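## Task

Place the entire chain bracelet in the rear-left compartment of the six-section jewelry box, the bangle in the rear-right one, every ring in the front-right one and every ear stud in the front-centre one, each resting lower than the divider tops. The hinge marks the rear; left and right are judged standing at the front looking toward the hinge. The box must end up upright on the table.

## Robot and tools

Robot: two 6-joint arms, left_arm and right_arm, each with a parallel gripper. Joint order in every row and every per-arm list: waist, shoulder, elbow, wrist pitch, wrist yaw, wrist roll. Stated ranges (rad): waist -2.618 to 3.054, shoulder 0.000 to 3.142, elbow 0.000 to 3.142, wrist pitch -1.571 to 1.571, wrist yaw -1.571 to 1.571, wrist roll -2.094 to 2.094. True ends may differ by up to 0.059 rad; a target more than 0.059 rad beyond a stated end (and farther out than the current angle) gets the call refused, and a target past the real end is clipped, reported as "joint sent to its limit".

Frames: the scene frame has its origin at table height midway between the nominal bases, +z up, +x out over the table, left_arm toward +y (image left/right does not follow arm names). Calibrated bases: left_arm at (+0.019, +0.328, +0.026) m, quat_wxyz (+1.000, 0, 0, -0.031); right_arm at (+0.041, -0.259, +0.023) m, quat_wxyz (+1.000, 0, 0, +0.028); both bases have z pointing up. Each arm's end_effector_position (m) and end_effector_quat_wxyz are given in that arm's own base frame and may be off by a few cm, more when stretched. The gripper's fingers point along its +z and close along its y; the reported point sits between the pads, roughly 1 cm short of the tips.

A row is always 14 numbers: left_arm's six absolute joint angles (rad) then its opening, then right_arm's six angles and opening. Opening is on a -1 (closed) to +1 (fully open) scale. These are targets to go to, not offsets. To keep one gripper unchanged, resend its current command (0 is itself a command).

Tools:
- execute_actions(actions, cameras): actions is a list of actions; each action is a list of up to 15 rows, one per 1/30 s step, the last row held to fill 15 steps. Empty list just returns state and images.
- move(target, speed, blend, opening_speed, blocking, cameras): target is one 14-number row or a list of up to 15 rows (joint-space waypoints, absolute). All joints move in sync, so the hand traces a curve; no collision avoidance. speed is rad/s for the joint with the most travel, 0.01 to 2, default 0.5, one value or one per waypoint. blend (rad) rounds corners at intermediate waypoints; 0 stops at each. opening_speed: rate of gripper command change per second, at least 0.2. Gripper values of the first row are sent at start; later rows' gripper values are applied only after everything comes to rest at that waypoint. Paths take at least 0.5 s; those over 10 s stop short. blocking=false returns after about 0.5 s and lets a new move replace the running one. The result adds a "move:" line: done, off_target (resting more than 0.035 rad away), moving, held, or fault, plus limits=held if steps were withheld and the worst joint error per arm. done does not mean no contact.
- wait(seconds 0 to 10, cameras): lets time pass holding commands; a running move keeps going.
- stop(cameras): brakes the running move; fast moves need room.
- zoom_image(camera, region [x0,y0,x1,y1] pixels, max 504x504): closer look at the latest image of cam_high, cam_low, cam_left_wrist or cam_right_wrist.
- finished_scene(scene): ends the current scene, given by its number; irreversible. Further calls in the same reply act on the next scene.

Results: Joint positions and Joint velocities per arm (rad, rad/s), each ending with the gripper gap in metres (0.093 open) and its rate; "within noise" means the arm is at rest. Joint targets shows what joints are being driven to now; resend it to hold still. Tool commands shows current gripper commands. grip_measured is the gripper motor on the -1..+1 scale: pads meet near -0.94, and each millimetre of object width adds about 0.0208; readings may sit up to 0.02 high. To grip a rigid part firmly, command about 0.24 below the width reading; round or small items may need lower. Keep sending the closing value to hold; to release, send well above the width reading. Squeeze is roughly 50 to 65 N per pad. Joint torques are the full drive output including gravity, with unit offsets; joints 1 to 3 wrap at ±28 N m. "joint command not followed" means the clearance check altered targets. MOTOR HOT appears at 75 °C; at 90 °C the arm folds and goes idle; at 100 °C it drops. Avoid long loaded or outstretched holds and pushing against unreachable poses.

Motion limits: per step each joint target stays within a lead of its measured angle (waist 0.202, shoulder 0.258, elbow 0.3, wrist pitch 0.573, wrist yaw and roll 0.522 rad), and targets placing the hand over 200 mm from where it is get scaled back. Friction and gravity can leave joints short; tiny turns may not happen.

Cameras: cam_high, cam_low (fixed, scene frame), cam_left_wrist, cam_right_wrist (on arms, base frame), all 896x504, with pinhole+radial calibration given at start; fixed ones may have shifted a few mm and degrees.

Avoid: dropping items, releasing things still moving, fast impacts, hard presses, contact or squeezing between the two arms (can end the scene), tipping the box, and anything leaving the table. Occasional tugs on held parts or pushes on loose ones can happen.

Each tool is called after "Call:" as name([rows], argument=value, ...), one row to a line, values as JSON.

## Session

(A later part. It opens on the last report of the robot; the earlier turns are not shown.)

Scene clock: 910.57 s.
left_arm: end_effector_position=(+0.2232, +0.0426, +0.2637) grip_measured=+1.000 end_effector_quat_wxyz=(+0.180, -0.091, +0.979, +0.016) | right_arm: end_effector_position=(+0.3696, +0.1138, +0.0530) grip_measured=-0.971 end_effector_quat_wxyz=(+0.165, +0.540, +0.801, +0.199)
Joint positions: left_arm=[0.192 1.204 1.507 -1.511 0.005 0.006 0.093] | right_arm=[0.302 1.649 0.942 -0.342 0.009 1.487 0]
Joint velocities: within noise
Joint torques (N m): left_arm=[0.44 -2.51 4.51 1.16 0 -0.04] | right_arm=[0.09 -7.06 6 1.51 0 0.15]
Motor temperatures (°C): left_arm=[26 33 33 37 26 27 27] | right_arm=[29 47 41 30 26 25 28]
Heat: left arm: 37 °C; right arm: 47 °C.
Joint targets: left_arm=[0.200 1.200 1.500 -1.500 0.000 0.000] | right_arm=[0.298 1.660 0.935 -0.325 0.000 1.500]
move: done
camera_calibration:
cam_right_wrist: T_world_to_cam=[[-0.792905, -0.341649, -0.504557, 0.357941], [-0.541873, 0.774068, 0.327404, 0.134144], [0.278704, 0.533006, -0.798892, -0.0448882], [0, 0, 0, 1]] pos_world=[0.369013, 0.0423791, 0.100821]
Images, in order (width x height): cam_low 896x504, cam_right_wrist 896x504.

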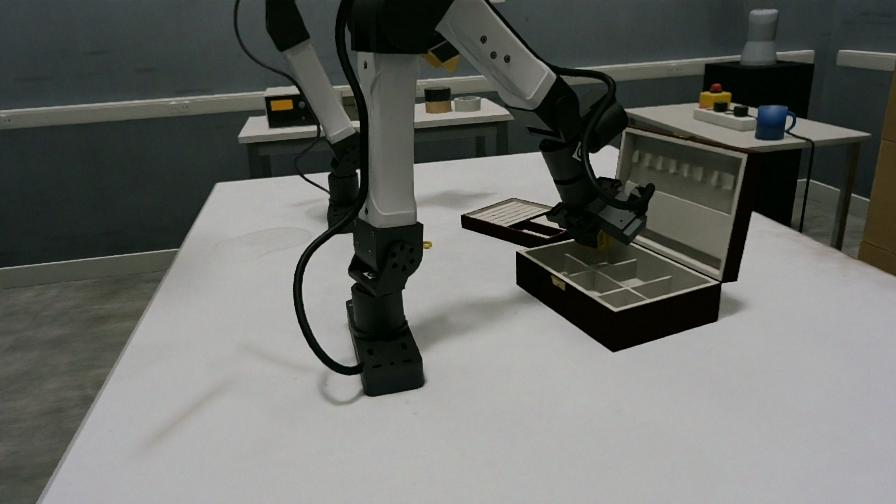

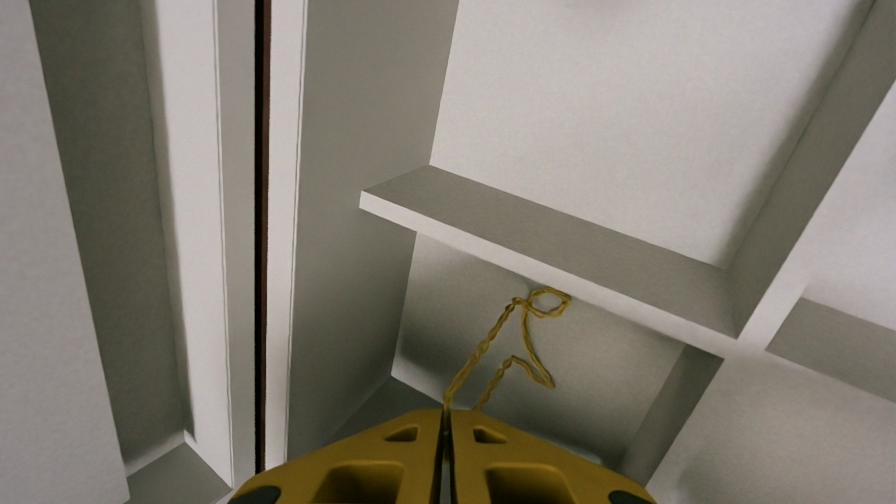

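Call:
move(target=[0.2,1.2,1.5,-1.5,0,0,1,0.317,1.740,0.848,-0.155,0,1.5,-1], speed=0.15, cameras=["cam_right_wrist","cam_low"])

Call:
zoom_image(camera="cam_low", region=[500, 60, 800, 360])

Scene clock: 921.00 s.
left_arm: end_effector_position=(+0.2232, +0.0426, +0.2637) grip_measured=+1.000 end_effector_quat_wxyz=(+0.180, -0.091, +0.979, +0.016) | right_arm: end_effector_position=(+0.3743, +0.1182, +0.0213) grip_measured=-0.971 end_effector_quat_wxyz=(+0.174, +0.536, +0.799, +0.211)
Joint positions: left_arm=[0.192 1.204 1.507 -1.511 0.005 0.006 0.093] | right_arm=[0.31 1.723 0.86 -0.154 0.009 1.489 0]
Joint velocities: within noise
Joint torques (N m): left_arm=[0.46 -2.51 4.49 1.16 -0.01 -0.04] | right_arm=[1.09 -6.78 5.04 1.41 -0.01 0.14]
Motor temperatures (°C): left_arm=[26 33 33 37 26 27 27] | right_arm=[29 47 40 31 26 25 28]
Heat: left arm: 37 °C; right arm: 47 °C.
Joint targets: left_arm=[0.200 1.200 1.500 -1.500 0.000 0.000] | right_arm=[0.317 1.740 0.848 -0.155 0.000 1.500]
move: done
camera_calibration:
cam_right_wrist: T_world_to_cam=[[-0.774824, -0.341203, -0.532192, 0.340953], [-0.556633, 0.767289, 0.318477, 0.150126], [0.29968, 0.542999, -0.784439, -0.0831972], [0, 0, 0, 1]] pos_world=[0.372676, 0.0463204, 0.0683778]
Images, in order (width x height): cam_low 896x504, cam_right_wrist 896x504.

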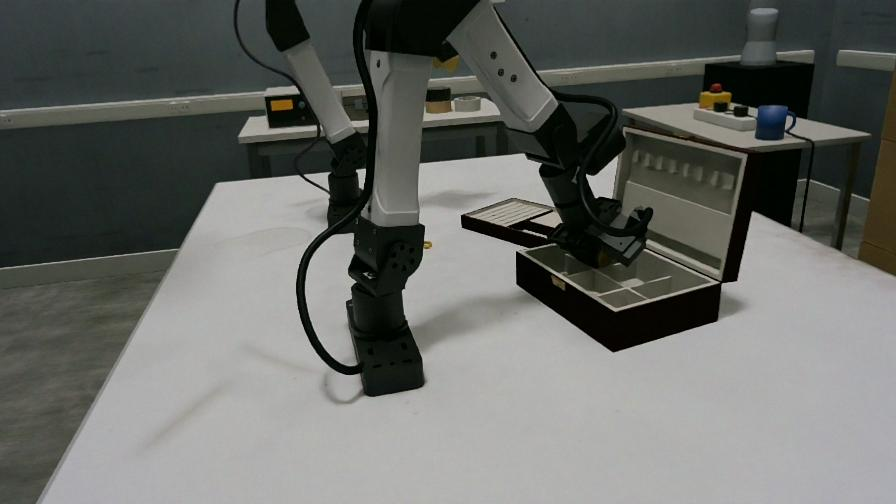

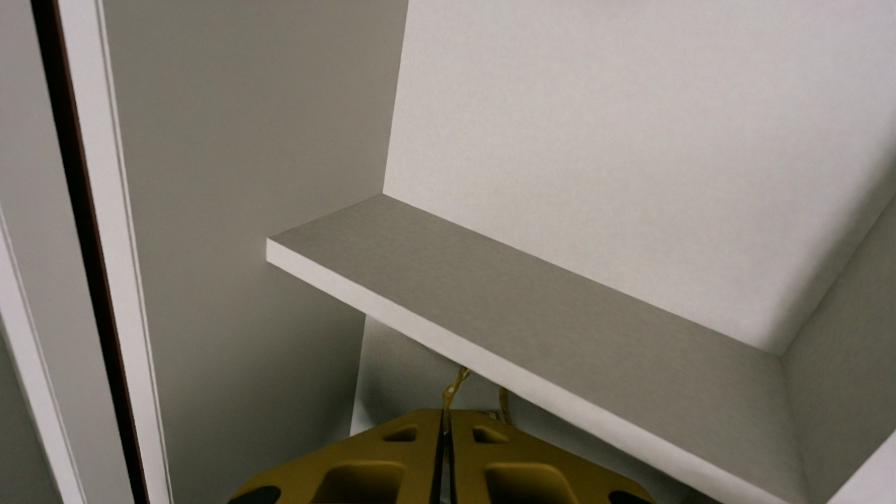

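Scaled by 1.680 from the camera's 896x504 image, which has a finer 1280x720 frame.

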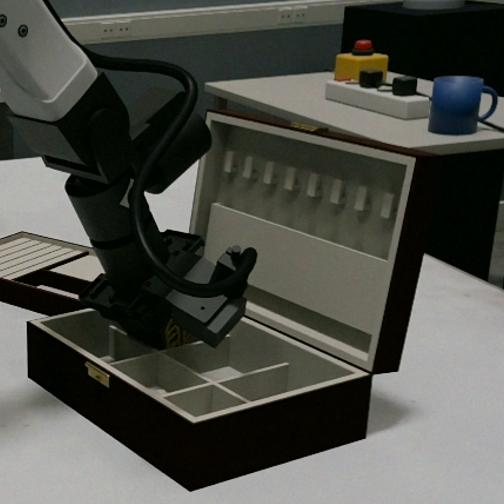

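Call:
move([
  [0.2,1.2,1.5,-1.5,0,0,1,0.317,1.758,0.828,-0.117,0,1.5,-1],
  [0.2,1.2,1.5,-1.5,0,0,1,0.317,1.758,0.828,-0.117,0,1.5,-0.6],
], speed=0.1, opening_speed=0.4, cameras=["cam_right_wrist"])

Scene clock: 928.03 s.
left_arm: end_effector_position=(+0.2232, +0.0426, +0.2637) grip_measured=+1.000 end_effector_quat_wxyz=(+0.180, -0.091, +0.979, +0.016) | right_arm: end_effector_position=(+0.3834, +0.1214, +0.0211) grip_measured=-0.602 end_effector_quat_wxyz=(+0.188, +0.533, +0.792, +0.232)
Joint positions: left_arm=[0.192 1.204 1.507 -1.511 0.005 0.006 0.093] | right_arm=[0.31 1.738 0.844 -0.071 0.007 1.493 0.016]
Joint velocities: within noise
Joint torques (N m): left_arm=[0.46 -2.51 4.49 1.16 0 -0.04] | right_arm=[1.09 -6.6 4.67 1.01 0.01 0.09]
Motor temperatures (°C): left_arm=[26 33 33 37 26 27 27] | right_arm=[29 46 40 31 26 25 28]
Heat: left arm: 37 °C; right arm: 46 °C.
Joint targets: left_arm=[0.200 1.200 1.500 -1.500 0.000 0.000] | right_arm=[0.317 1.758 0.828 -0.117 0.000 1.500]
move: off_target (right_arm); right_arm: the wrist pitch is farthest, 0.046 rad from its target
camera_calibration:
cam_right_wrist: T_world_to_cam=[[-0.749282, -0.328225, -0.575191, 0.338534], [-0.569317, 0.76294, 0.306268, 0.158475], [0.338312, 0.556947, -0.758522, -0.104886], [0, 0, 0, 1]] pos_world=[0.379364, 0.0486242, 0.0666281]
Images, in order (width x height): cam_right_wrist 896x504.

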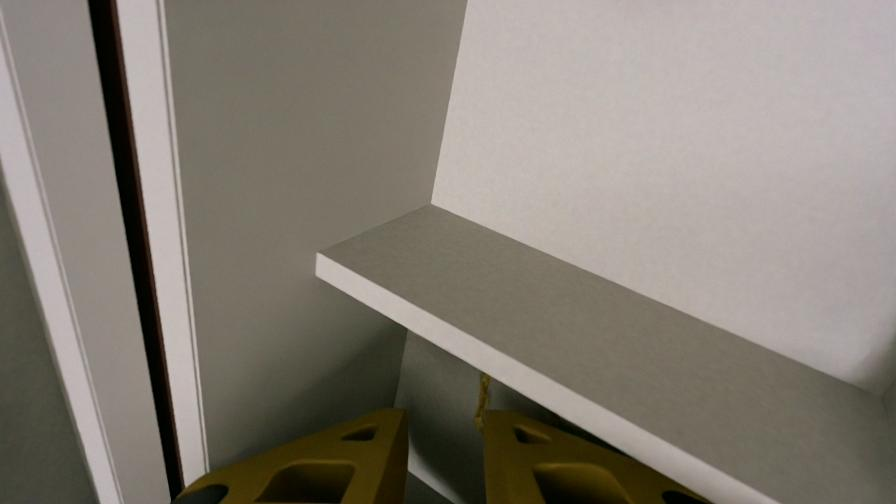

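Call:
move([
  [0.2,1.2,1.5,-1.5,0,0,1,0.317,1.735,0.855,-0.145,0,1.5,-0.45],
  [0.2,1.2,1.5,-1.5,0,0,1,0.305,1.66,0.945,-0.325,0,1.5,-0.45],
  [0.2,1.2,1.5,-1.5,0,0,1,0.305,1.536,1.024,-0.53,0,1.5,-0.45],
], speed=0.2, opening_speed=0.4, cameras=["cam_right_wrist","cam_high"])

Call:
zoom_image(camera="cam_high", region=[450, 110, 650, 310])

Scene clock: 939.50 s.
left_arm: end_effector_position=(+0.2232, +0.0426, +0.2637) grip_measured=+1.000 end_effector_quat_wxyz=(+0.180, -0.091, +0.979, +0.016) | right_arm: end_effector_position=(+0.3561, +0.1128, +0.0871) grip_measured=-0.452 end_effector_quat_wxyz=(+0.156, +0.545, +0.800, +0.194)
Joint positions: left_arm=[0.192 1.204 1.507 -1.511 0.005 0.006 0.093] | right_arm=[0.31 1.558 1.003 -0.512 0.007 1.505 0.024]
Joint velocities: within noise
Joint torques (N m): left_arm=[0.46 -2.52 4.49 1.16 -0.01 -0.04] | right_arm=[0.05 -9.58 8.96 1.13 0.01 -0.02]
Motor temperatures (°C): left_arm=[26 33 33 37 26 27 27] | right_arm=[29 46 40 31 26 25 28]
Heat: left arm: 37 °C; right arm: 46 °C.
Joint targets: left_arm=[0.200 1.200 1.500 -1.500 0.000 0.000] | right_arm=[0.305 1.536 1.024 -0.530 0.000 1.500]
move: done
camera_calibration:
cam_right_wrist: T_world_to_cam=[[-0.804965, -0.334064, -0.49034, 0.366368], [-0.530054, 0.776237, 0.341319, 0.110799], [0.266598, 0.534656, -0.801915, -0.00891466], [0, 0, 0, 1]] pos_world=[0.35602, 0.04115, 0.134678]
Images, in order (width x height): cam_high 896x504, cam_right_wrist 896x504.

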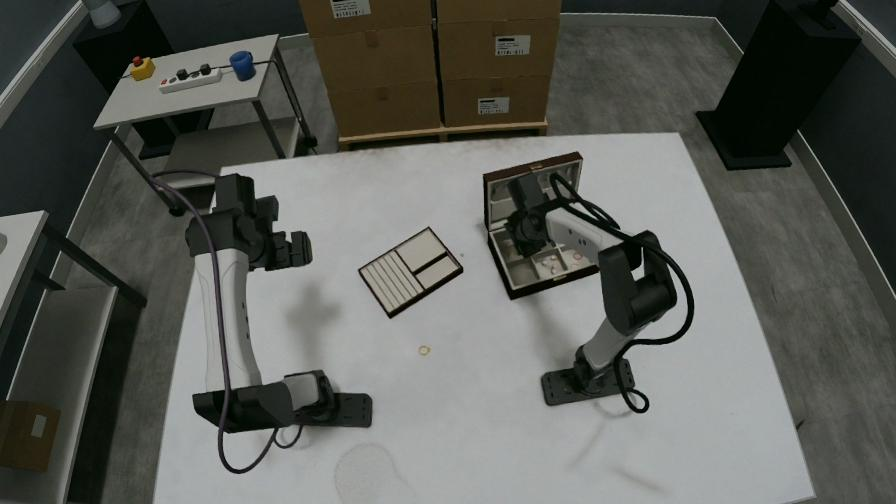

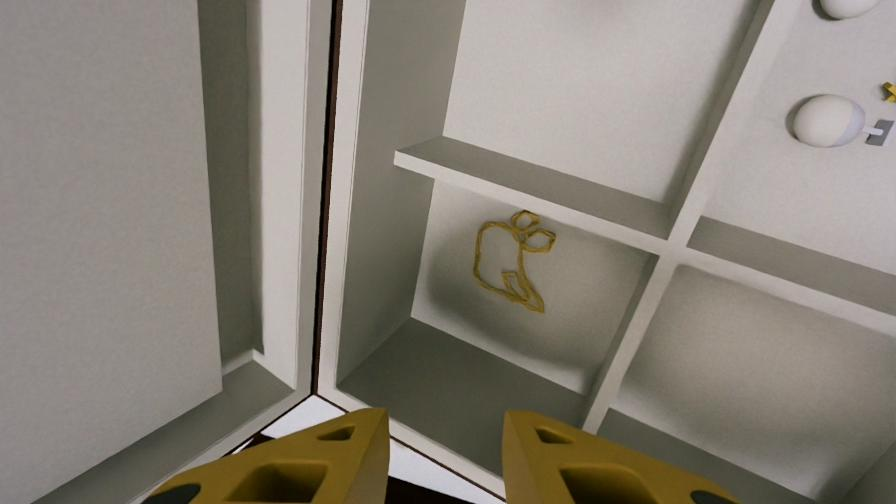

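Scaled by 2.520 from the camera's 896x504 image, which has a finer 1280x720 frame.

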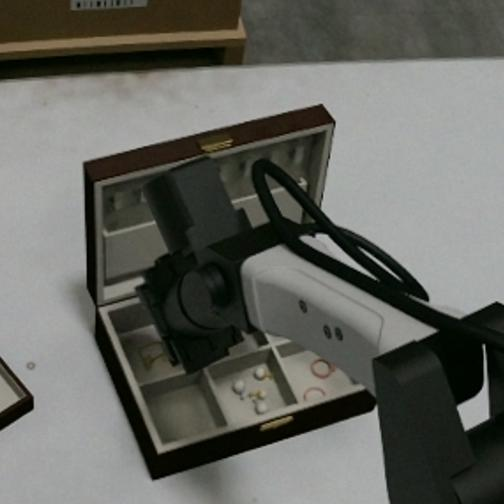

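Call:
move([
  [0.2,1.2,1.5,-1.5,0,0,1,0.4,1.444,1.25,-0.85,0,0.7,-0.2],
  [0.2,1.2,1.5,-1.5,0,0,1,1.226,1.9,1.65,-1.3,0,-0.645,-0.1],
  [0.2,1.2,1.5,-1.5,0,0,1,1.226,2.06,1.628,-1.135,0,-0.645,-0.1],
], speed=0.9, blend=[0.08,0.08,0], opening_speed=1, cameras=["cam_right_wrist","cam_high"])

Call:
zoom_image(camera="cam_high", region=[450, 110, 650, 310])

Scene clock: 964.23 s.
left_arm: end_effector_position=(+0.2232, +0.0426, +0.2637) grip_measured=+1.000 end_effector_quat_wxyz=(+0.180, -0.091, +0.979, +0.016) | right_arm: end_effector_position=(+0.1306, +0.3662, +0.0576) grip_measured=-0.102 end_effector_quat_wxyz=(+0.004, +0.802, -0.597, +0.003)
Joint positions: left_arm=[0.192 1.204 1.507 -1.511 0.005 0.006 0.093] | right_arm=[1.229 2.056 1.629 -1.152 0.003 -0.633 0.04]
Joint velocities: within noise
Joint torques (N m): left_arm=[0.47 -2.51 4.49 1.16 0 -0.04] | right_arm=[0.18 -11.37 6.2 0.46 -0.04 -0.07]
Motor temperatures (°C): left_arm=[26 33 33 37 26 27 27] | right_arm=[29 47 41 31 26 25 28]
Heat: left arm: 37 °C; right arm: 47 °C.
Joint targets: left_arm=[0.200 1.200 1.500 -1.500 0.000 0.000] | right_arm=[1.226 2.060 1.628 -1.135 0.000 -0.645]
move: done; blend cut to 0 rad at target 2
camera_calibration:
cam_right_wrist: T_world_to_cam=[[0.955838, 0.293584, -0.0134733, -0.232276], [0.268988, -0.85545, 0.442551, 0.291972], [0.1184, -0.426631, -0.896642, 0.268895], [0, 0, 0, 1]] pos_world=[0.111644, 0.432678, 0.108761]
Images, in order (width x height): cam_high 896x504, cam_right_wrist 896x504.

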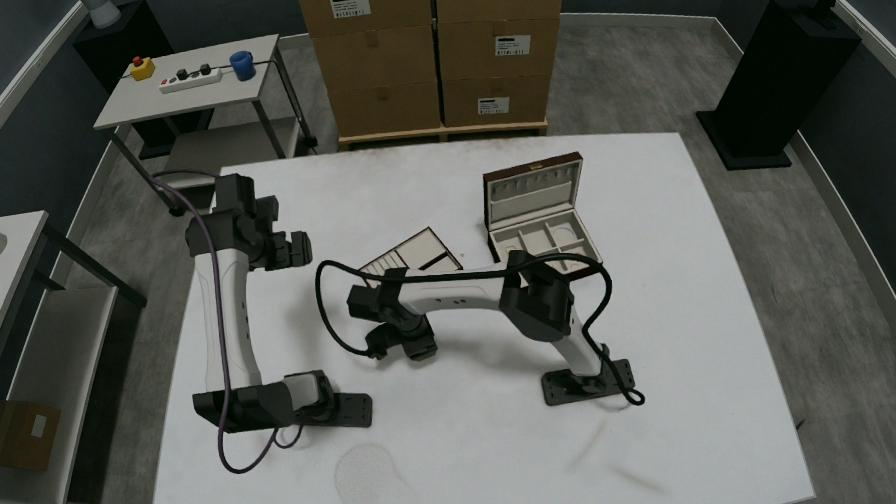

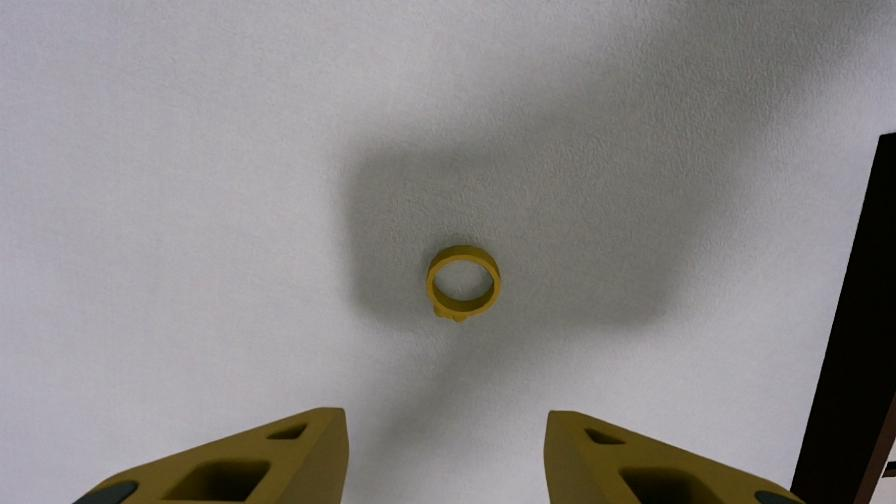

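Scaled by 2.520 from the camera's 896x504 image, which has a finer 1280x720 frame.

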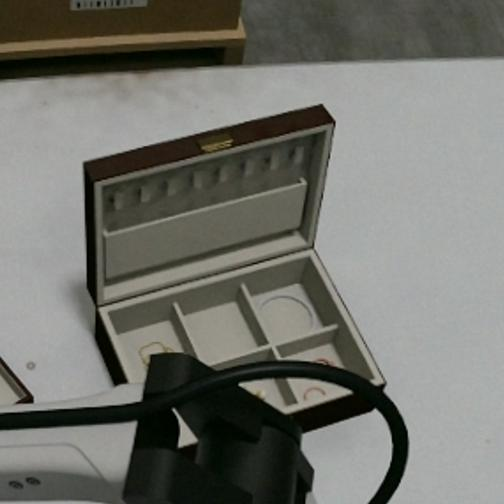

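Call:
move(target=[0.2,1.2,1.5,-1.5,0,0,1,1.216,2.130,1.479,-0.914,0,-0.645,-0.1], speed=0.2, cameras=["cam_right_wrist"])

Scene clock: 974.70 s.
left_arm: end_effector_position=(+0.2232, +0.0426, +0.2637) grip_measured=+1.000 end_effector_quat_wxyz=(+0.180, -0.091, +0.979, +0.016) | right_arm: end_effector_position=(+0.1346, +0.3687, +0.0008) grip_measured=-0.102 end_effector_quat_wxyz=(-0.005, +0.800, -0.600, +0.000)
Joint positions: left_arm=[0.192 1.204 1.507 -1.511 0.005 0.006 0.093] | right_arm=[1.222 2.116 1.486 -0.931 0.003 -0.633 0.04]
Joint velocities: within noise
Joint torques (N m): left_arm=[0.46 -2.51 4.49 1.16 -0.01 -0.04] | right_arm=[-0.03 -10.59 5.34 0.55 -0.04 -0.07]
Motor temperatures (°C): left_arm=[26 33 33 37 26 27 27] | right_arm=[29 48 42 30 26 25 28]
Heat: left arm: 37 °C; right arm: 48 °C.
Joint targets: left_arm=[0.200 1.200 1.500 -1.500 0.000 0.000] | right_arm=[1.216 2.130 1.479 -0.914 0.000 -0.645]
move: done
camera_calibration:
cam_right_wrist: T_world_to_cam=[[0.957991, 0.286786, -0.0025451, -0.235397], [0.260053, -0.864879, 0.429369, 0.322765], [0.120936, -0.411993, -0.903126, 0.212805], [0, 0, 0, 1]] pos_world=[0.115837, 0.434336, 0.0530057]
Images, in order (width x height): cam_right_wrist 896x504.

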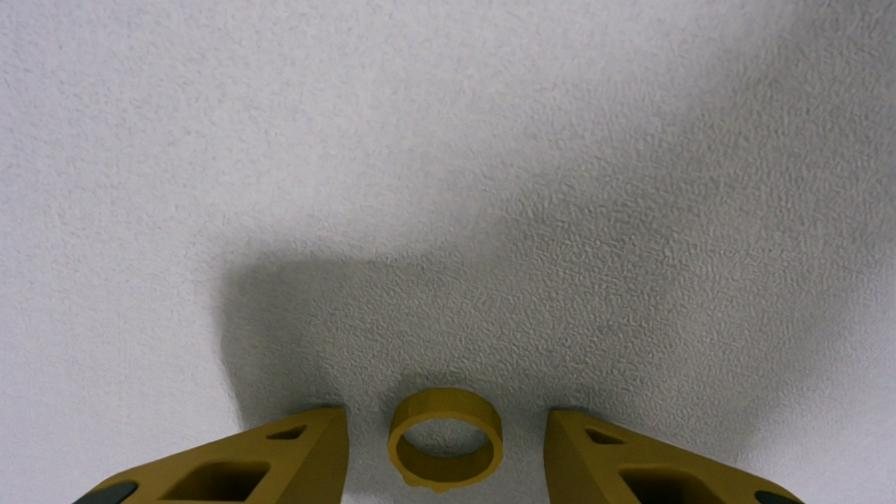

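Call:
move([
  [0.2,1.2,1.5,-1.5,0,0,1,1.216,2.134,1.475,-0.906,0,-0.645,-0.1],
  [0.2,1.2,1.5,-1.5,0,0,1,1.216,2.134,1.475,-0.906,0,-0.645,-0.75],
  [0.2,1.2,1.5,-1.5,0,0,1,1.21,1.95,1.70,-1.32,0,-0.645,-0.75],
], speed=[0.1,0.1,0.4], opening_speed=0.4, cameras=["cam_right_wrist"])

Scene clock: 985.90 s.
left_arm: end_effector_position=(+0.2232, +0.0426, +0.2637) grip_measured=+1.000 end_effector_quat_wxyz=(+0.180, -0.091, +0.979, +0.016) | right_arm: end_effector_position=(+0.1289, +0.3468, +0.1005) grip_measured=-0.654 end_effector_quat_wxyz=(+0.011, +0.798, -0.602, +0.005)
Joint positions: left_arm=[0.192 1.204 1.507 -1.511 0.005 0.006 0.093] | right_arm=[1.216 1.976 1.683 -1.302 0.003 -0.633 0.014]
Joint velocities: within noise
Joint torques (N m): left_arm=[0.46 -2.51 4.49 1.16 -0.01 -0.04] | right_arm=[-0.05 -13.49 7.99 0.08 -0.05 -0.07]
Motor temperatures (°C): left_arm=[26 33 33 37 26 27 27] | right_arm=[29 51 41 30 26 25 28]
Heat: left arm: 37 °C; right arm: 51 °C.
Joint targets: left_arm=[0.200 1.200 1.500 -1.500 0.000 0.000] | right_arm=[1.210 1.950 1.700 -1.320 0.000 -0.645]
move: done
camera_calibration:
cam_right_wrist: T_world_to_cam=[[0.95947, 0.280904, -0.0225829, -0.219573], [0.260246, -0.852456, 0.453421, 0.255818], [0.108117, -0.440921, -0.89101, 0.304996], [0, 0, 0, 1]] pos_world=[0.111123, 0.414232, 0.150803]
Images, in order (width x height): cam_right_wrist 896x504.

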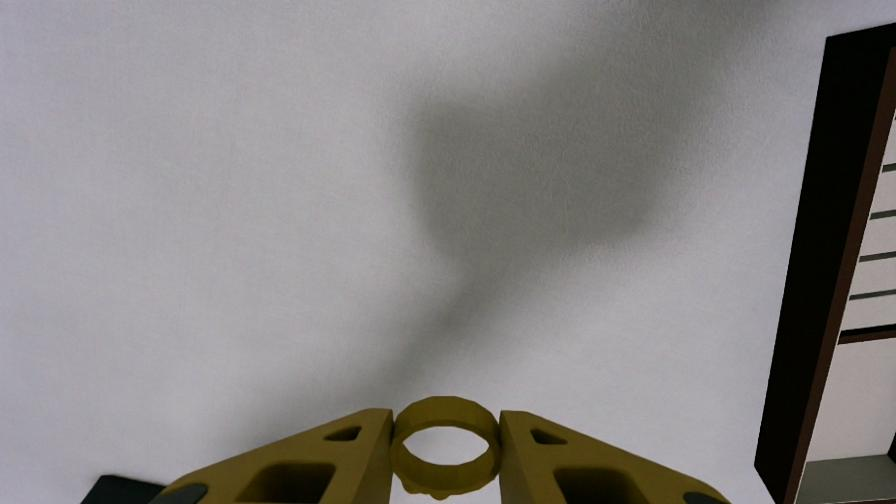

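Call:
move([
  [0.2,1.2,1.5,-1.5,0,0,1,0.7,1.65,1.55,-1.45,0,0.3,-0.75],
  [0.2,1.2,1.5,-1.5,0,0,1,-0.058,1.787,1.434,-1.21,0,1.32,-0.75],
  [0.2,1.2,1.5,-1.5,0,0,1,-0.058,1.860,1.262,-0.96,0,1.32,-0.75],
], speed=[0.8,0.8,0.4], blend=[0.1,0.05,0], cameras=["cam_right_wrist"])

Scene clock: 1016.20 s.
left_arm: end_effector_position=(+0.2232, +0.0426, +0.2637) grip_measured=+1.000 end_effector_quat_wxyz=(+0.180, -0.091, +0.979, +0.016) | right_arm: end_effector_position=(+0.3324, -0.0202, +0.0401) grip_measured=-0.654 end_effector_quat_wxyz=(+0.005, +0.632, +0.775, +0.003)
Joint positions: left_arm=[0.192 1.204 1.507 -1.511 0.005 0.006 0.093] | right_arm=[-0.06 1.85 1.267 -0.977 0.002 1.307 0.014]
Joint velocities: within noise
Joint torques (N m): left_arm=[0.46 -2.51 4.49 1.16 0 -0.04] | right_arm=[0.65 -8.55 5.5 0.49 0.07 0.18]
Motor temperatures (°C): left_arm=[26 33 33 37 26 27 27] | right_arm=[29 58 42 29 26 25 29]
Heat: left arm: 37 °C; right arm: 58 °C.
Joint targets: left_arm=[0.200 1.200 1.500 -1.500 0.000 0.000] | right_arm=[-0.058 1.860 1.262 -0.960 0.000 1.320]
move: done
camera_calibration:
cam_right_wrist: T_world_to_cam=[[-0.977791, -0.208587, -0.0203894, 0.32093], [-0.196878, 0.880812, 0.430591, 0.105257], [-0.0718567, 0.425042, -0.902317, 0.14512], [0, 0, 0, 1]] pos_world=[0.344953, -0.0874522, 0.0921647]
Images, in order (width x height): cam_right_wrist 896x504.

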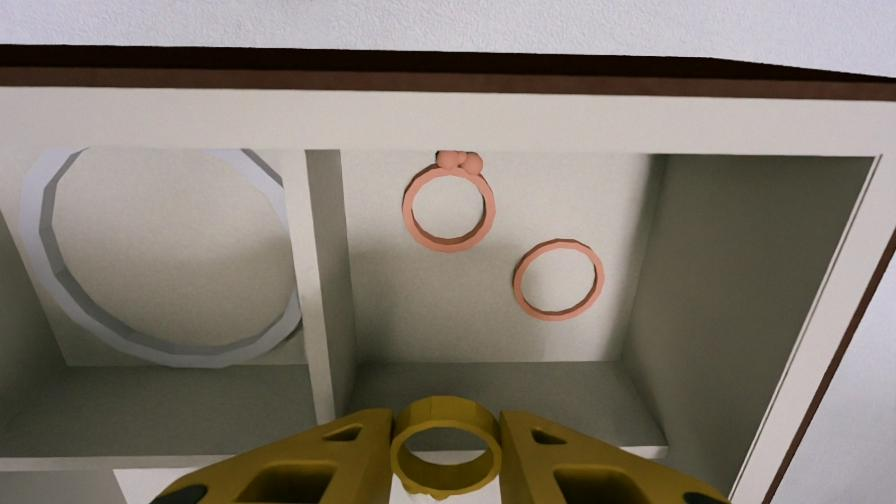

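Call:
move([
  [0.2,1.2,1.5,-1.5,0,0,1,-0.064,1.920,1.194,-0.843,0,1.32,-0.75],
  [0.2,1.2,1.5,-1.5,0,0,1,-0.064,1.929,1.183,-0.822,0,1.32,-0.75],
], speed=[0.2,0.1], cameras=["cam_right_wrist"])

Scene clock: 1028.03 s.
left_arm: end_effector_position=(+0.2232, +0.0426, +0.2637) grip_measured=+1.000 end_effector_quat_wxyz=(+0.180, -0.091, +0.979, +0.016) | right_arm: end_effector_position=(+0.3259, -0.0240, +0.0175) grip_measured=-0.655 end_effector_quat_wxyz=(+0.001, +0.634, +0.773, -0.009)
Joint positions: left_arm=[0.192 1.204 1.507 -1.511 0.005 0.006 0.093] | right_arm=[-0.065 1.877 1.206 -0.908 0.016 1.308 0.014]
Joint velocities: within noise
Joint torques (N m): left_arm=[0.46 -2.5 4.51 1.16 -0.01 -0.04] | right_arm=[0.58 -4.52 3.62 1.17 -0.07 0.18]
Motor temperatures (°C): left_arm=[26 33 33 37 26 27 27] | right_arm=[29 55 41 29 26 25 29]
Heat: left arm: 37 °C; right arm: 55 °C.
Joint targets: left_arm=[0.200 1.200 1.500 -1.500 0.000 0.000] | right_arm=[-0.064 1.929 1.183 -0.822 0.000 1.320]
move: off_target (right_arm); right_arm: the wrist pitch is farthest, 0.086 rad from its target
camera_calibration:
cam_right_wrist: T_world_to_cam=[[-0.979235, -0.202719, 0.00184932, 0.31353], [-0.182958, 0.887638, 0.422639, 0.112823], [-0.0873185, 0.413525, -0.906296, 0.130709], [0, 0, 0, 1]] pos_world=[0.339075, -0.090639, 0.0701982]
Images, in order (width x height): cam_right_wrist 896x504.

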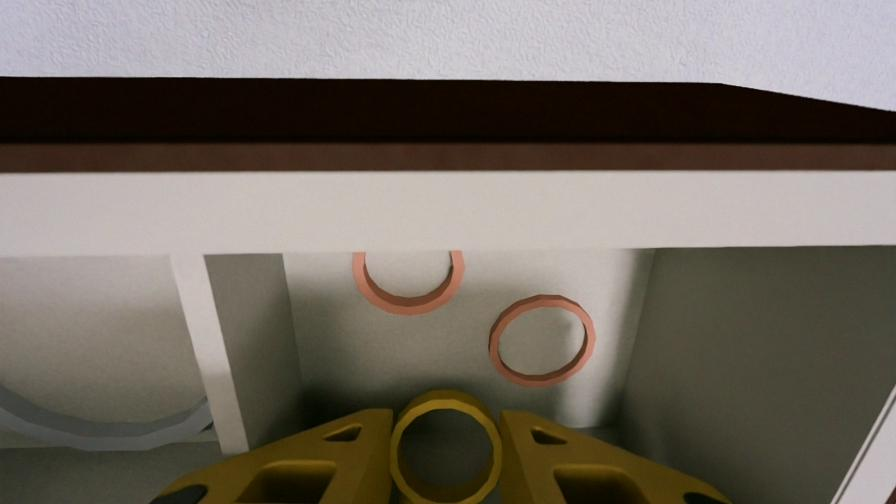

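Call:
move([
  [0.2,1.2,1.5,-1.5,0,0,1,-0.0876,1.875,1.27,-0.94,0,1.32,-0.75],
  [0.2,1.2,1.5,-1.5,0,0,1,-0.0876,1.925,1.211,-0.854,0,1.30,-0.75],
], speed=[0.2,0.12], cameras=["cam_right_wrist"])

Scene clock: 1054.20 s.
left_arm: end_effector_position=(+0.2232, +0.0426, +0.2637) grip_measured=+1.000 end_effector_quat_wxyz=(+0.180, -0.091, +0.979, +0.016) | right_arm: end_effector_position=(+0.3277, -0.0296, +0.0189) grip_measured=-0.655 end_effector_quat_wxyz=(-0.003, +0.641, +0.767, -0.009)
Joint positions: left_arm=[0.192 1.204 1.507 -1.511 0.005 0.006 0.093] | right_arm=[-0.084 1.888 1.227 -0.924 0.012 1.308 0.014]
Joint velocities: within noise
Joint torques (N m): left_arm=[0.44 -2.51 4.49 1.16 -0.01 -0.04] | right_arm=[0.23 -6.04 4.33 0.99 -0.02 -0.03]
Motor temperatures (°C): left_arm=[26 33 33 37 26 27 27] | right_arm=[29 48 40 30 26 25 29]
Heat: left arm: 37 °C; right arm: 48 °C.
Joint targets: left_arm=[0.200 1.200 1.500 -1.500 0.000 0.000] | right_arm=[-0.087 1.925 1.211 -0.854 0.000 1.300]
move: off_target (right_arm); right_arm: the wrist pitch is farthest, 0.070 rad from its target
camera_calibration:
cam_right_wrist: T_world_to_cam=[[-0.982909, -0.183976, 0.00651458, 0.315797], [-0.163527, 0.888816, 0.428094, 0.111111], [-0.0845494, 0.419713, -0.903711, 0.133708], [0, 0, 0, 1]] pos_world=[0.339875, -0.0967769, 0.0712098]
Images, in order (width x height): cam_right_wrist 896x504.

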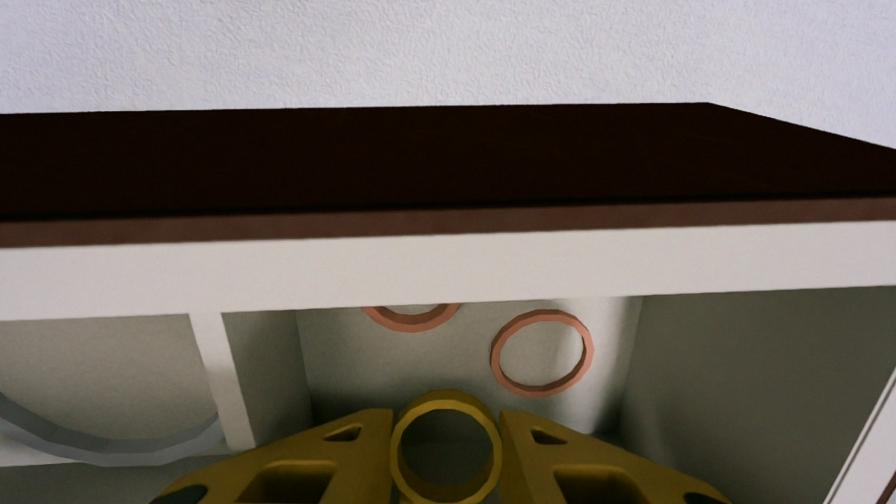

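Call:
move([
  [0.2,1.2,1.5,-1.5,0,0,1,-0.08,1.808,1.457,-1.21,0,1.30,-0.75],
  [0.2,1.2,1.5,-1.5,0,0,1,-0.066,1.808,1.457,-1.21,0,-1.82,-0.75],
  [0.2,1.2,1.5,-1.5,0,0,1,-0.064,1.878,1.25,-0.935,0,-1.82,-0.75],
], speed=[0.3,0.9,0.3], cameras=["cam_right_wrist"])

Scene clock: 1073.37 s.
left_arm: end_effector_position=(+0.2232, +0.0426, +0.2637) grip_measured=+1.000 end_effector_quat_wxyz=(+0.180, -0.091, +0.979, +0.016) | right_arm: end_effector_position=(+0.3330, -0.0248, +0.0322) grip_measured=-0.655 end_effector_quat_wxyz=(+0.001, +0.764, -0.646, +0.005)
Joint positions: left_arm=[0.192 1.204 1.507 -1.511 0.005 0.006 0.093] | right_arm=[-0.07 1.867 1.256 -0.952 0.008 -1.808 0.014]
Joint velocities: within noise
Joint torques (N m): left_arm=[0.46 -2.51 4.49 1.16 -0.01 -0.04] | right_arm=[1.02 -8.51 5.37 0.43 -0.12 -0.08]
Motor temperatures (°C): left_arm=[26 33 33 37 26 27 27] | right_arm=[29 48 40 30 26 25 29]
Heat: left arm: 37 °C; right arm: 48 °C.
Joint targets: left_arm=[0.200 1.200 1.500 -1.500 0.000 0.000] | right_arm=[-0.064 1.878 1.250 -0.935 0.000 -1.820]
move: done
camera_calibration:
cam_right_wrist: T_world_to_cam=[[0.985018, 0.172381, -0.00503273, -0.324322], [0.156715, -0.882559, 0.443318, -0.0490474], [0.0719777, -0.437464, -0.89635, 0.0704813], [0, 0, 0, 1]] pos_world=[0.322076, 0.0434527, 0.0832873]
Images, in order (width x height): cam_right_wrist 896x504.

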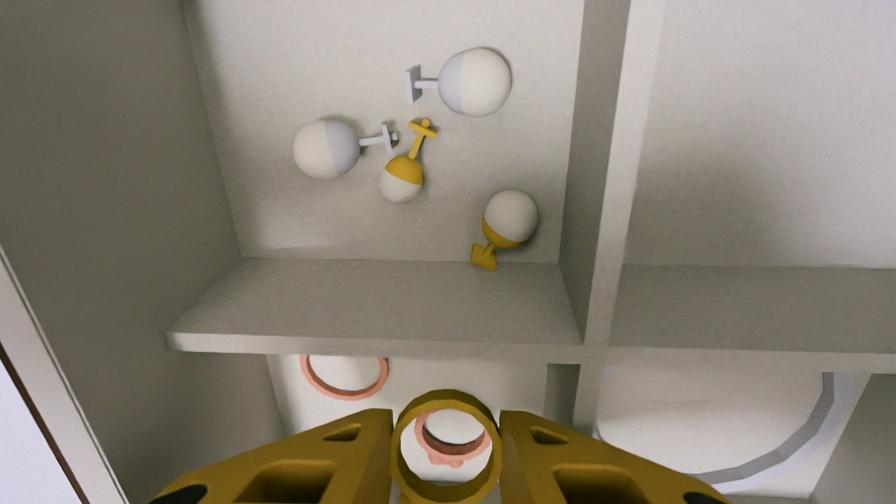

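Call:
move(target=[0.2,1.2,1.5,-1.5,0,0,1,-0.064,1.922,1.192,-0.839,0,-1.82,-0.75], speed=0.12, cameras=["cam_right_wrist"])

Scene clock: 1082.53 s.
left_arm: end_effector_position=(+0.2232, +0.0426, +0.2637) grip_measured=+1.000 end_effector_quat_wxyz=(+0.180, -0.091, +0.979, +0.016) | right_arm: end_effector_position=(+0.3249, -0.0242, +0.0171) grip_measured=-0.655 end_effector_quat_wxyz=(+0.008, +0.764, -0.646, -0.004)
Joint positions: left_arm=[0.192 1.204 1.507 -1.511 0.005 0.006 0.093] | right_arm=[-0.07 1.881 1.209 -0.916 0.008 -1.808 0.014]
Joint velocities: within noise
Joint torques (N m): left_arm=[0.46 -2.51 4.51 1.16 0 -0.04] | right_arm=[1.01 -5.56 4.11 1.02 -0.12 -0.08]
Motor temperatures (°C): left_arm=[26 33 33 37 26 27 27] | right_arm=[29 48 39 30 26 25 30]
Heat: left arm: 37 °C; right arm: 48 °C.
Joint targets: left_arm=[0.200 1.200 1.500 -1.500 0.000 0.000] | right_arm=[-0.064 1.922 1.192 -0.839 0.000 -1.820]
move: off_target (right_arm); right_arm: the wrist pitch is farthest, 0.077 rad from its target
camera_calibration:
cam_right_wrist: T_world_to_cam=[[0.984562, 0.172784, -0.0279844, -0.315882], [0.167451, -0.883229, 0.438026, -0.0439966], [0.0509672, -0.43595, -0.898527, 0.0647298], [0, 0, 0, 1]] pos_world=[0.315074, 0.0439393, 0.0685933]
Images, in order (width x height): cam_right_wrist 896x504.

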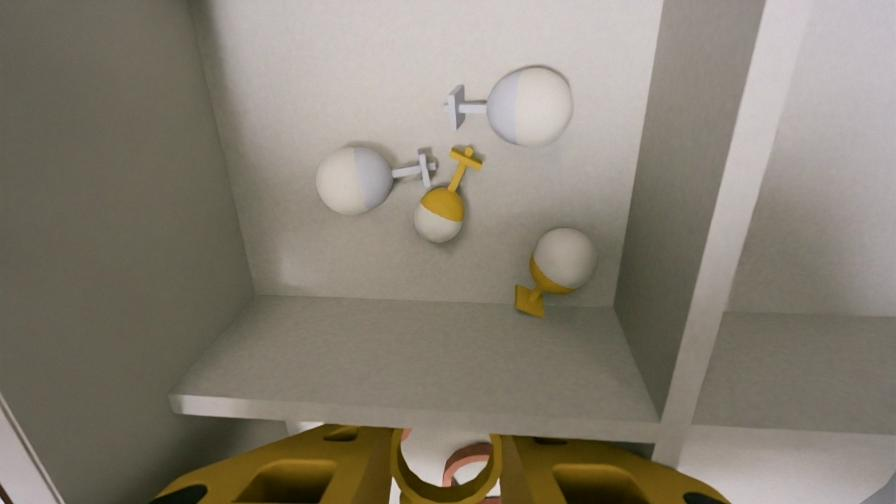

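Call:
move([
  [0.2,1.2,1.5,-1.5,0,0,1,-0.066,1.897,1.204,-0.89,0,-1.82,-0.75],
  [0.2,1.2,1.5,-1.5,0,0,1,-0.066,1.897,1.204,-0.89,0,-1.82,-0.36],
], speed=0.1, opening_speed=0.3, cameras=["cam_right_wrist"])

Scene clock: 1107.87 s.
left_arm: end_effector_position=(+0.2232, +0.0426, +0.2637) grip_measured=+1.000 end_effector_quat_wxyz=(+0.180, -0.091, +0.979, +0.016) | right_arm: end_effector_position=(+0.3212, -0.0247, +0.0172) grip_measured=-0.363 end_effector_quat_wxyz=(+0.014, +0.764, -0.645, -0.009)
Joint positions: left_arm=[0.192 1.204 1.507 -1.511 0.005 0.006 0.093] | right_arm=[-0.07 1.881 1.209 -0.931 0.012 -1.808 0.028]
Joint velocities: within noise
Joint torques (N m): left_arm=[0.46 -2.51 4.49 1.16 0 -0.04] | right_arm=[0.81 -7.91 5.22 0.61 -0.16 -0.08]
Motor temperatures (°C): left_arm=[26 33 33 37 26 27 27] | right_arm=[29 46 39 30 26 25 30]
Heat: left arm: 37 °C; right arm: 46 °C.
Joint targets: left_arm=[0.200 1.200 1.500 -1.500 0.000 0.000] | right_arm=[-0.066 1.897 1.204 -0.890 0.000 -1.820]
move: off_target (right_arm); right_arm: the wrist pitch is farthest, 0.041 rad from its target
camera_calibration:
cam_right_wrist: T_world_to_cam=[[0.984005, 0.172769, -0.0434247, -0.311768], [0.174169, -0.881836, 0.438213, -0.0459527], [0.0374163, -0.438767, -0.897822, 0.0690727], [0, 0, 0, 1]] pos_world=[0.3122, 0.0436479, 0.0686136]
Images, in order (width x height): cam_right_wrist 896x504.

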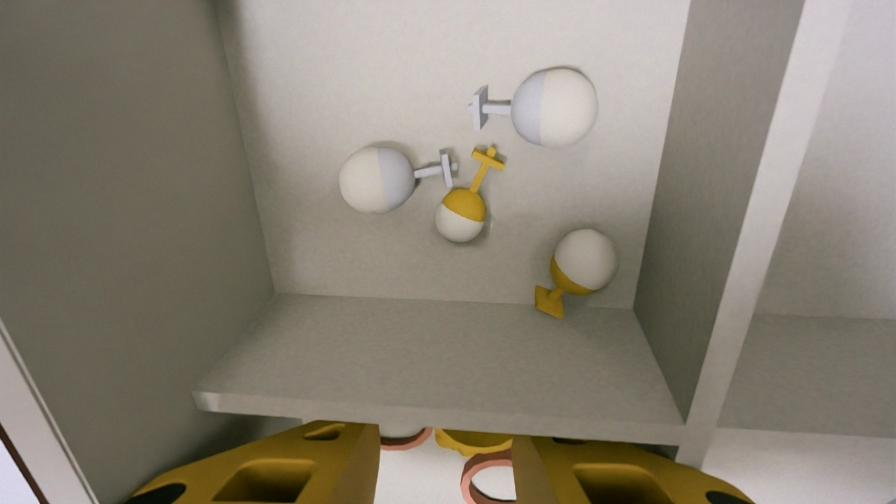

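Ring released. Rise straight up.

Call:
move([
  [0.2,1.2,1.5,-1.5,0,0,1,-0.066,1.871,1.255,-0.935,0,-1.82,-0.36],
  [0.2,1.2,1.5,-1.5,0,0,1,-0.066,1.750,1.457,-1.21,0,-1.82,-0.36],
  [0.2,1.2,1.5,-1.5,0,0,1,-0.4,1.2,1.3,-1.4,0,-1.0,-0.36],
], speed=[0.15,0.4,0.8], cameras=["cam_right_wrist","cam_high","cam_low"])

Call:
zoom_image(camera="cam_high", region=[470, 140, 620, 310])

Call:
zoom_image(camera="cam_low", region=[500, 100, 800, 360])

Scene clock: 1118.43 s.
left_arm: end_effector_position=(+0.2232, +0.0426, +0.2637) grip_measured=+1.000 end_effector_quat_wxyz=(+0.180, -0.091, +0.979, +0.016) | right_arm: end_effector_position=(+0.2144, -0.0903, +0.2128) grip_measured=-0.362 end_effector_quat_wxyz=(+0.109, -0.301, +0.943, -0.096)
Joint positions: left_arm=[0.192 1.204 1.507 -1.511 0.005 0.006 0.093] | right_arm=[-0.395 1.205 1.308 -1.383 0.005 -1.013 0.028]
Joint velocities: within noise
Joint torques (N m): left_arm=[0.46 -2.51 4.49 1.16 0 -0.04] | right_arm=[0.06 -3.95 5.83 0.74 -0.08 0.18]
Motor temperatures (°C): left_arm=[26 33 33 37 26 27 27] | right_arm=[29 47 39 30 26 25 29]
Heat: left arm: 37 °C; right arm: 47 °C.
Joint targets: left_arm=[0.200 1.200 1.500 -1.500 0.000 0.000] | right_arm=[-0.400 1.200 1.300 -1.400 0.000 -1.000]
move: done
camera_calibration:
cam_right_wrist: T_world_to_cam=[[0.553884, -0.798067, 0.237278, -0.241981], [-0.824982, -0.487613, 0.285724, 0.111345], [-0.112327, -0.354009, -0.928472, 0.26615], [0, 0, 0, 1]] pos_world=[0.255783, -0.0446043, 0.272715]
Images, in order (width x height): cam_high 896x504, cam_low 896x504, cam_right_wrist 896x504.

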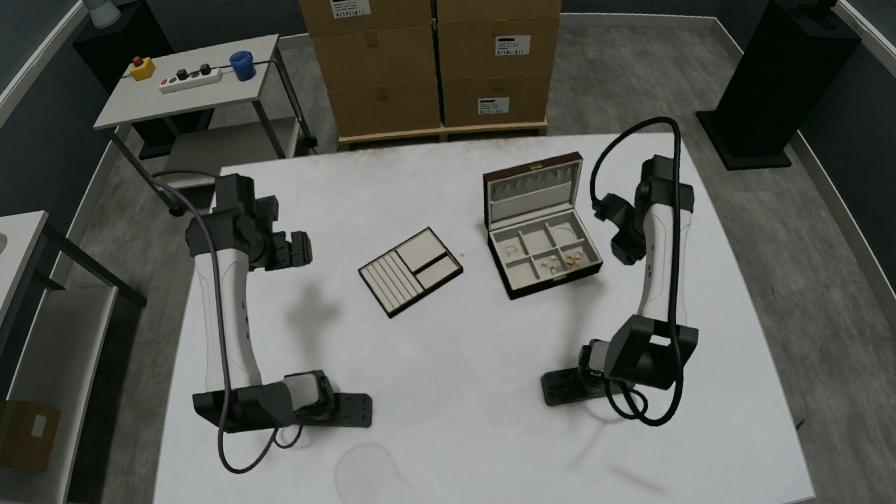

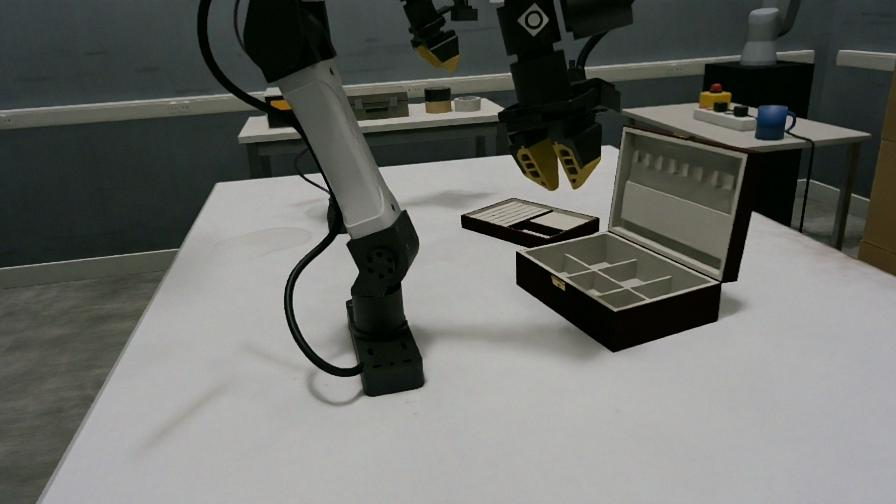

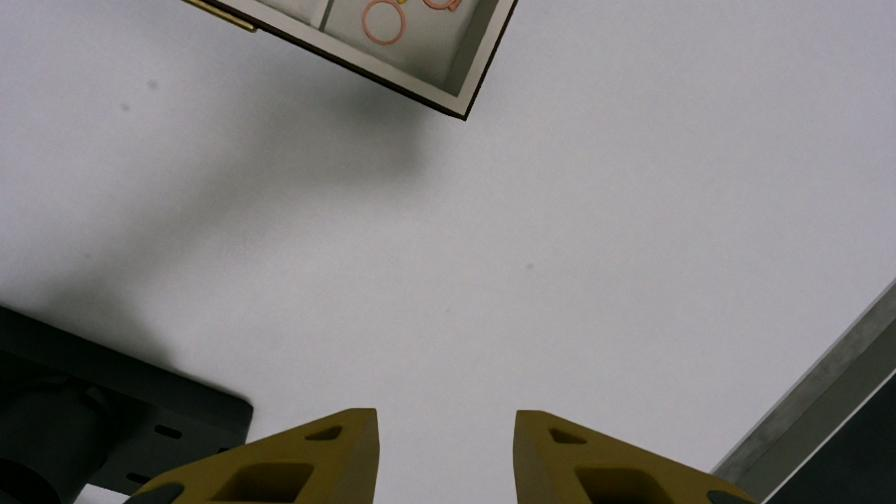

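Scaled by 2.965 from the camera's 896x504 image, which has a finer 1280x720 frame.

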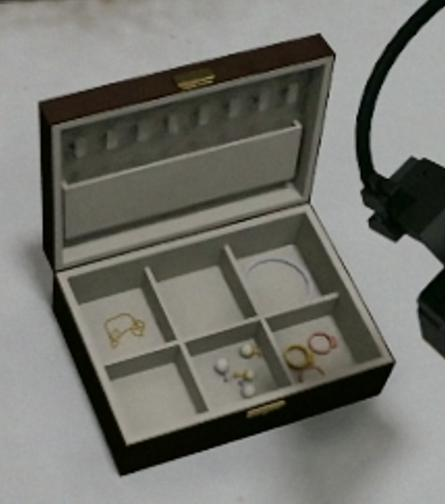

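Scaled by 1.680 from the camera's 896x504 image, which has a finer 1280x720 frame.

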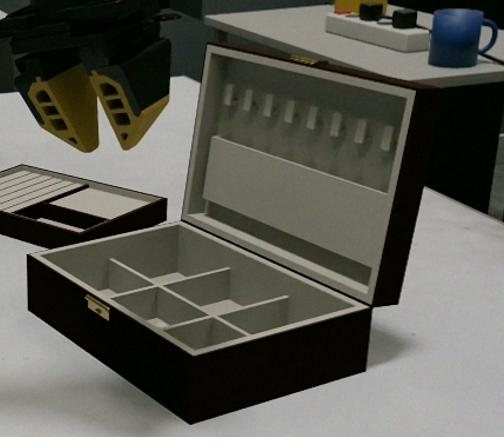

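Call:
move(target=[0.2,1.2,1.5,-1.5,0,0,1,0.0,1.70,1.70,-1.45,0,0,-0.36], speed=0.8, cameras=["cam_right_wrist"])

Call:
zoom_image(camera="cam_right_wrist", region=[200, 0, 700, 350])

Scene clock: 1128.73 s.
left_arm: end_effector_position=(+0.2232, +0.0426, +0.2637) grip_measured=+1.000 end_effector_quat_wxyz=(+0.180, -0.091, +0.979, +0.016) | right_arm: end_effector_position=(+0.3278, -0.0013, +0.1921) grip_measured=-0.362 end_effector_quat_wxyz=(+0.063, -0.006, +0.998, -0.003)
Joint positions: left_arm=[0.192 1.204 1.507 -1.511 0.005 0.006 0.093] | right_arm=[-0.002 1.691 1.679 -1.433 0.004 -0.013 0.028]
Joint velocities: within noise
Joint torques (N m): left_arm=[0.44 -2.51 4.51 1.16 0 -0.04] | right_arm=[0.66 -7.54 8.59 0.44 -0.02 0.18]
Motor temperatures (°C): left_arm=[26 33 33 37 26 27 27] | right_arm=[29 46 40 30 26 25 29]
Heat: left arm: 37 °C; right arm: 46 °C.
Joint targets: left_arm=[0.200 1.200 1.500 -1.500 0.000 0.000] | right_arm=[0.000 1.700 1.700 -1.450 0.000 0.000]
move: done
camera_calibration:
cam_right_wrist: T_world_to_cam=[[0.0185749, -0.999821, -0.00351857, -0.00746698], [-0.947883, -0.0187293, 0.318068, 0.288853], [-0.318077, -0.00257289, -0.948061, 0.362867], [0, 0, 0, 1]] pos_world=[0.389358, -0.00112201, 0.252119]
Images, in order (width x height): cam_right_wrist 896x504.

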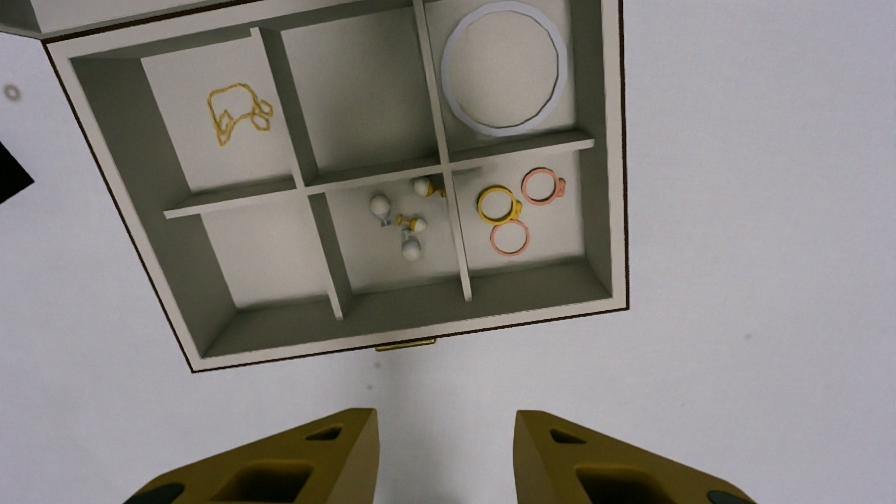

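Scaled by 1.008 from the camera's 896x504 image, which has a finer 1280x720 frame.

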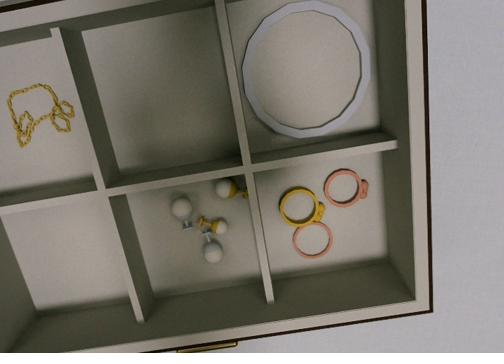

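Call:
finished_scene(scene=1)

The scene is finished: the task was done.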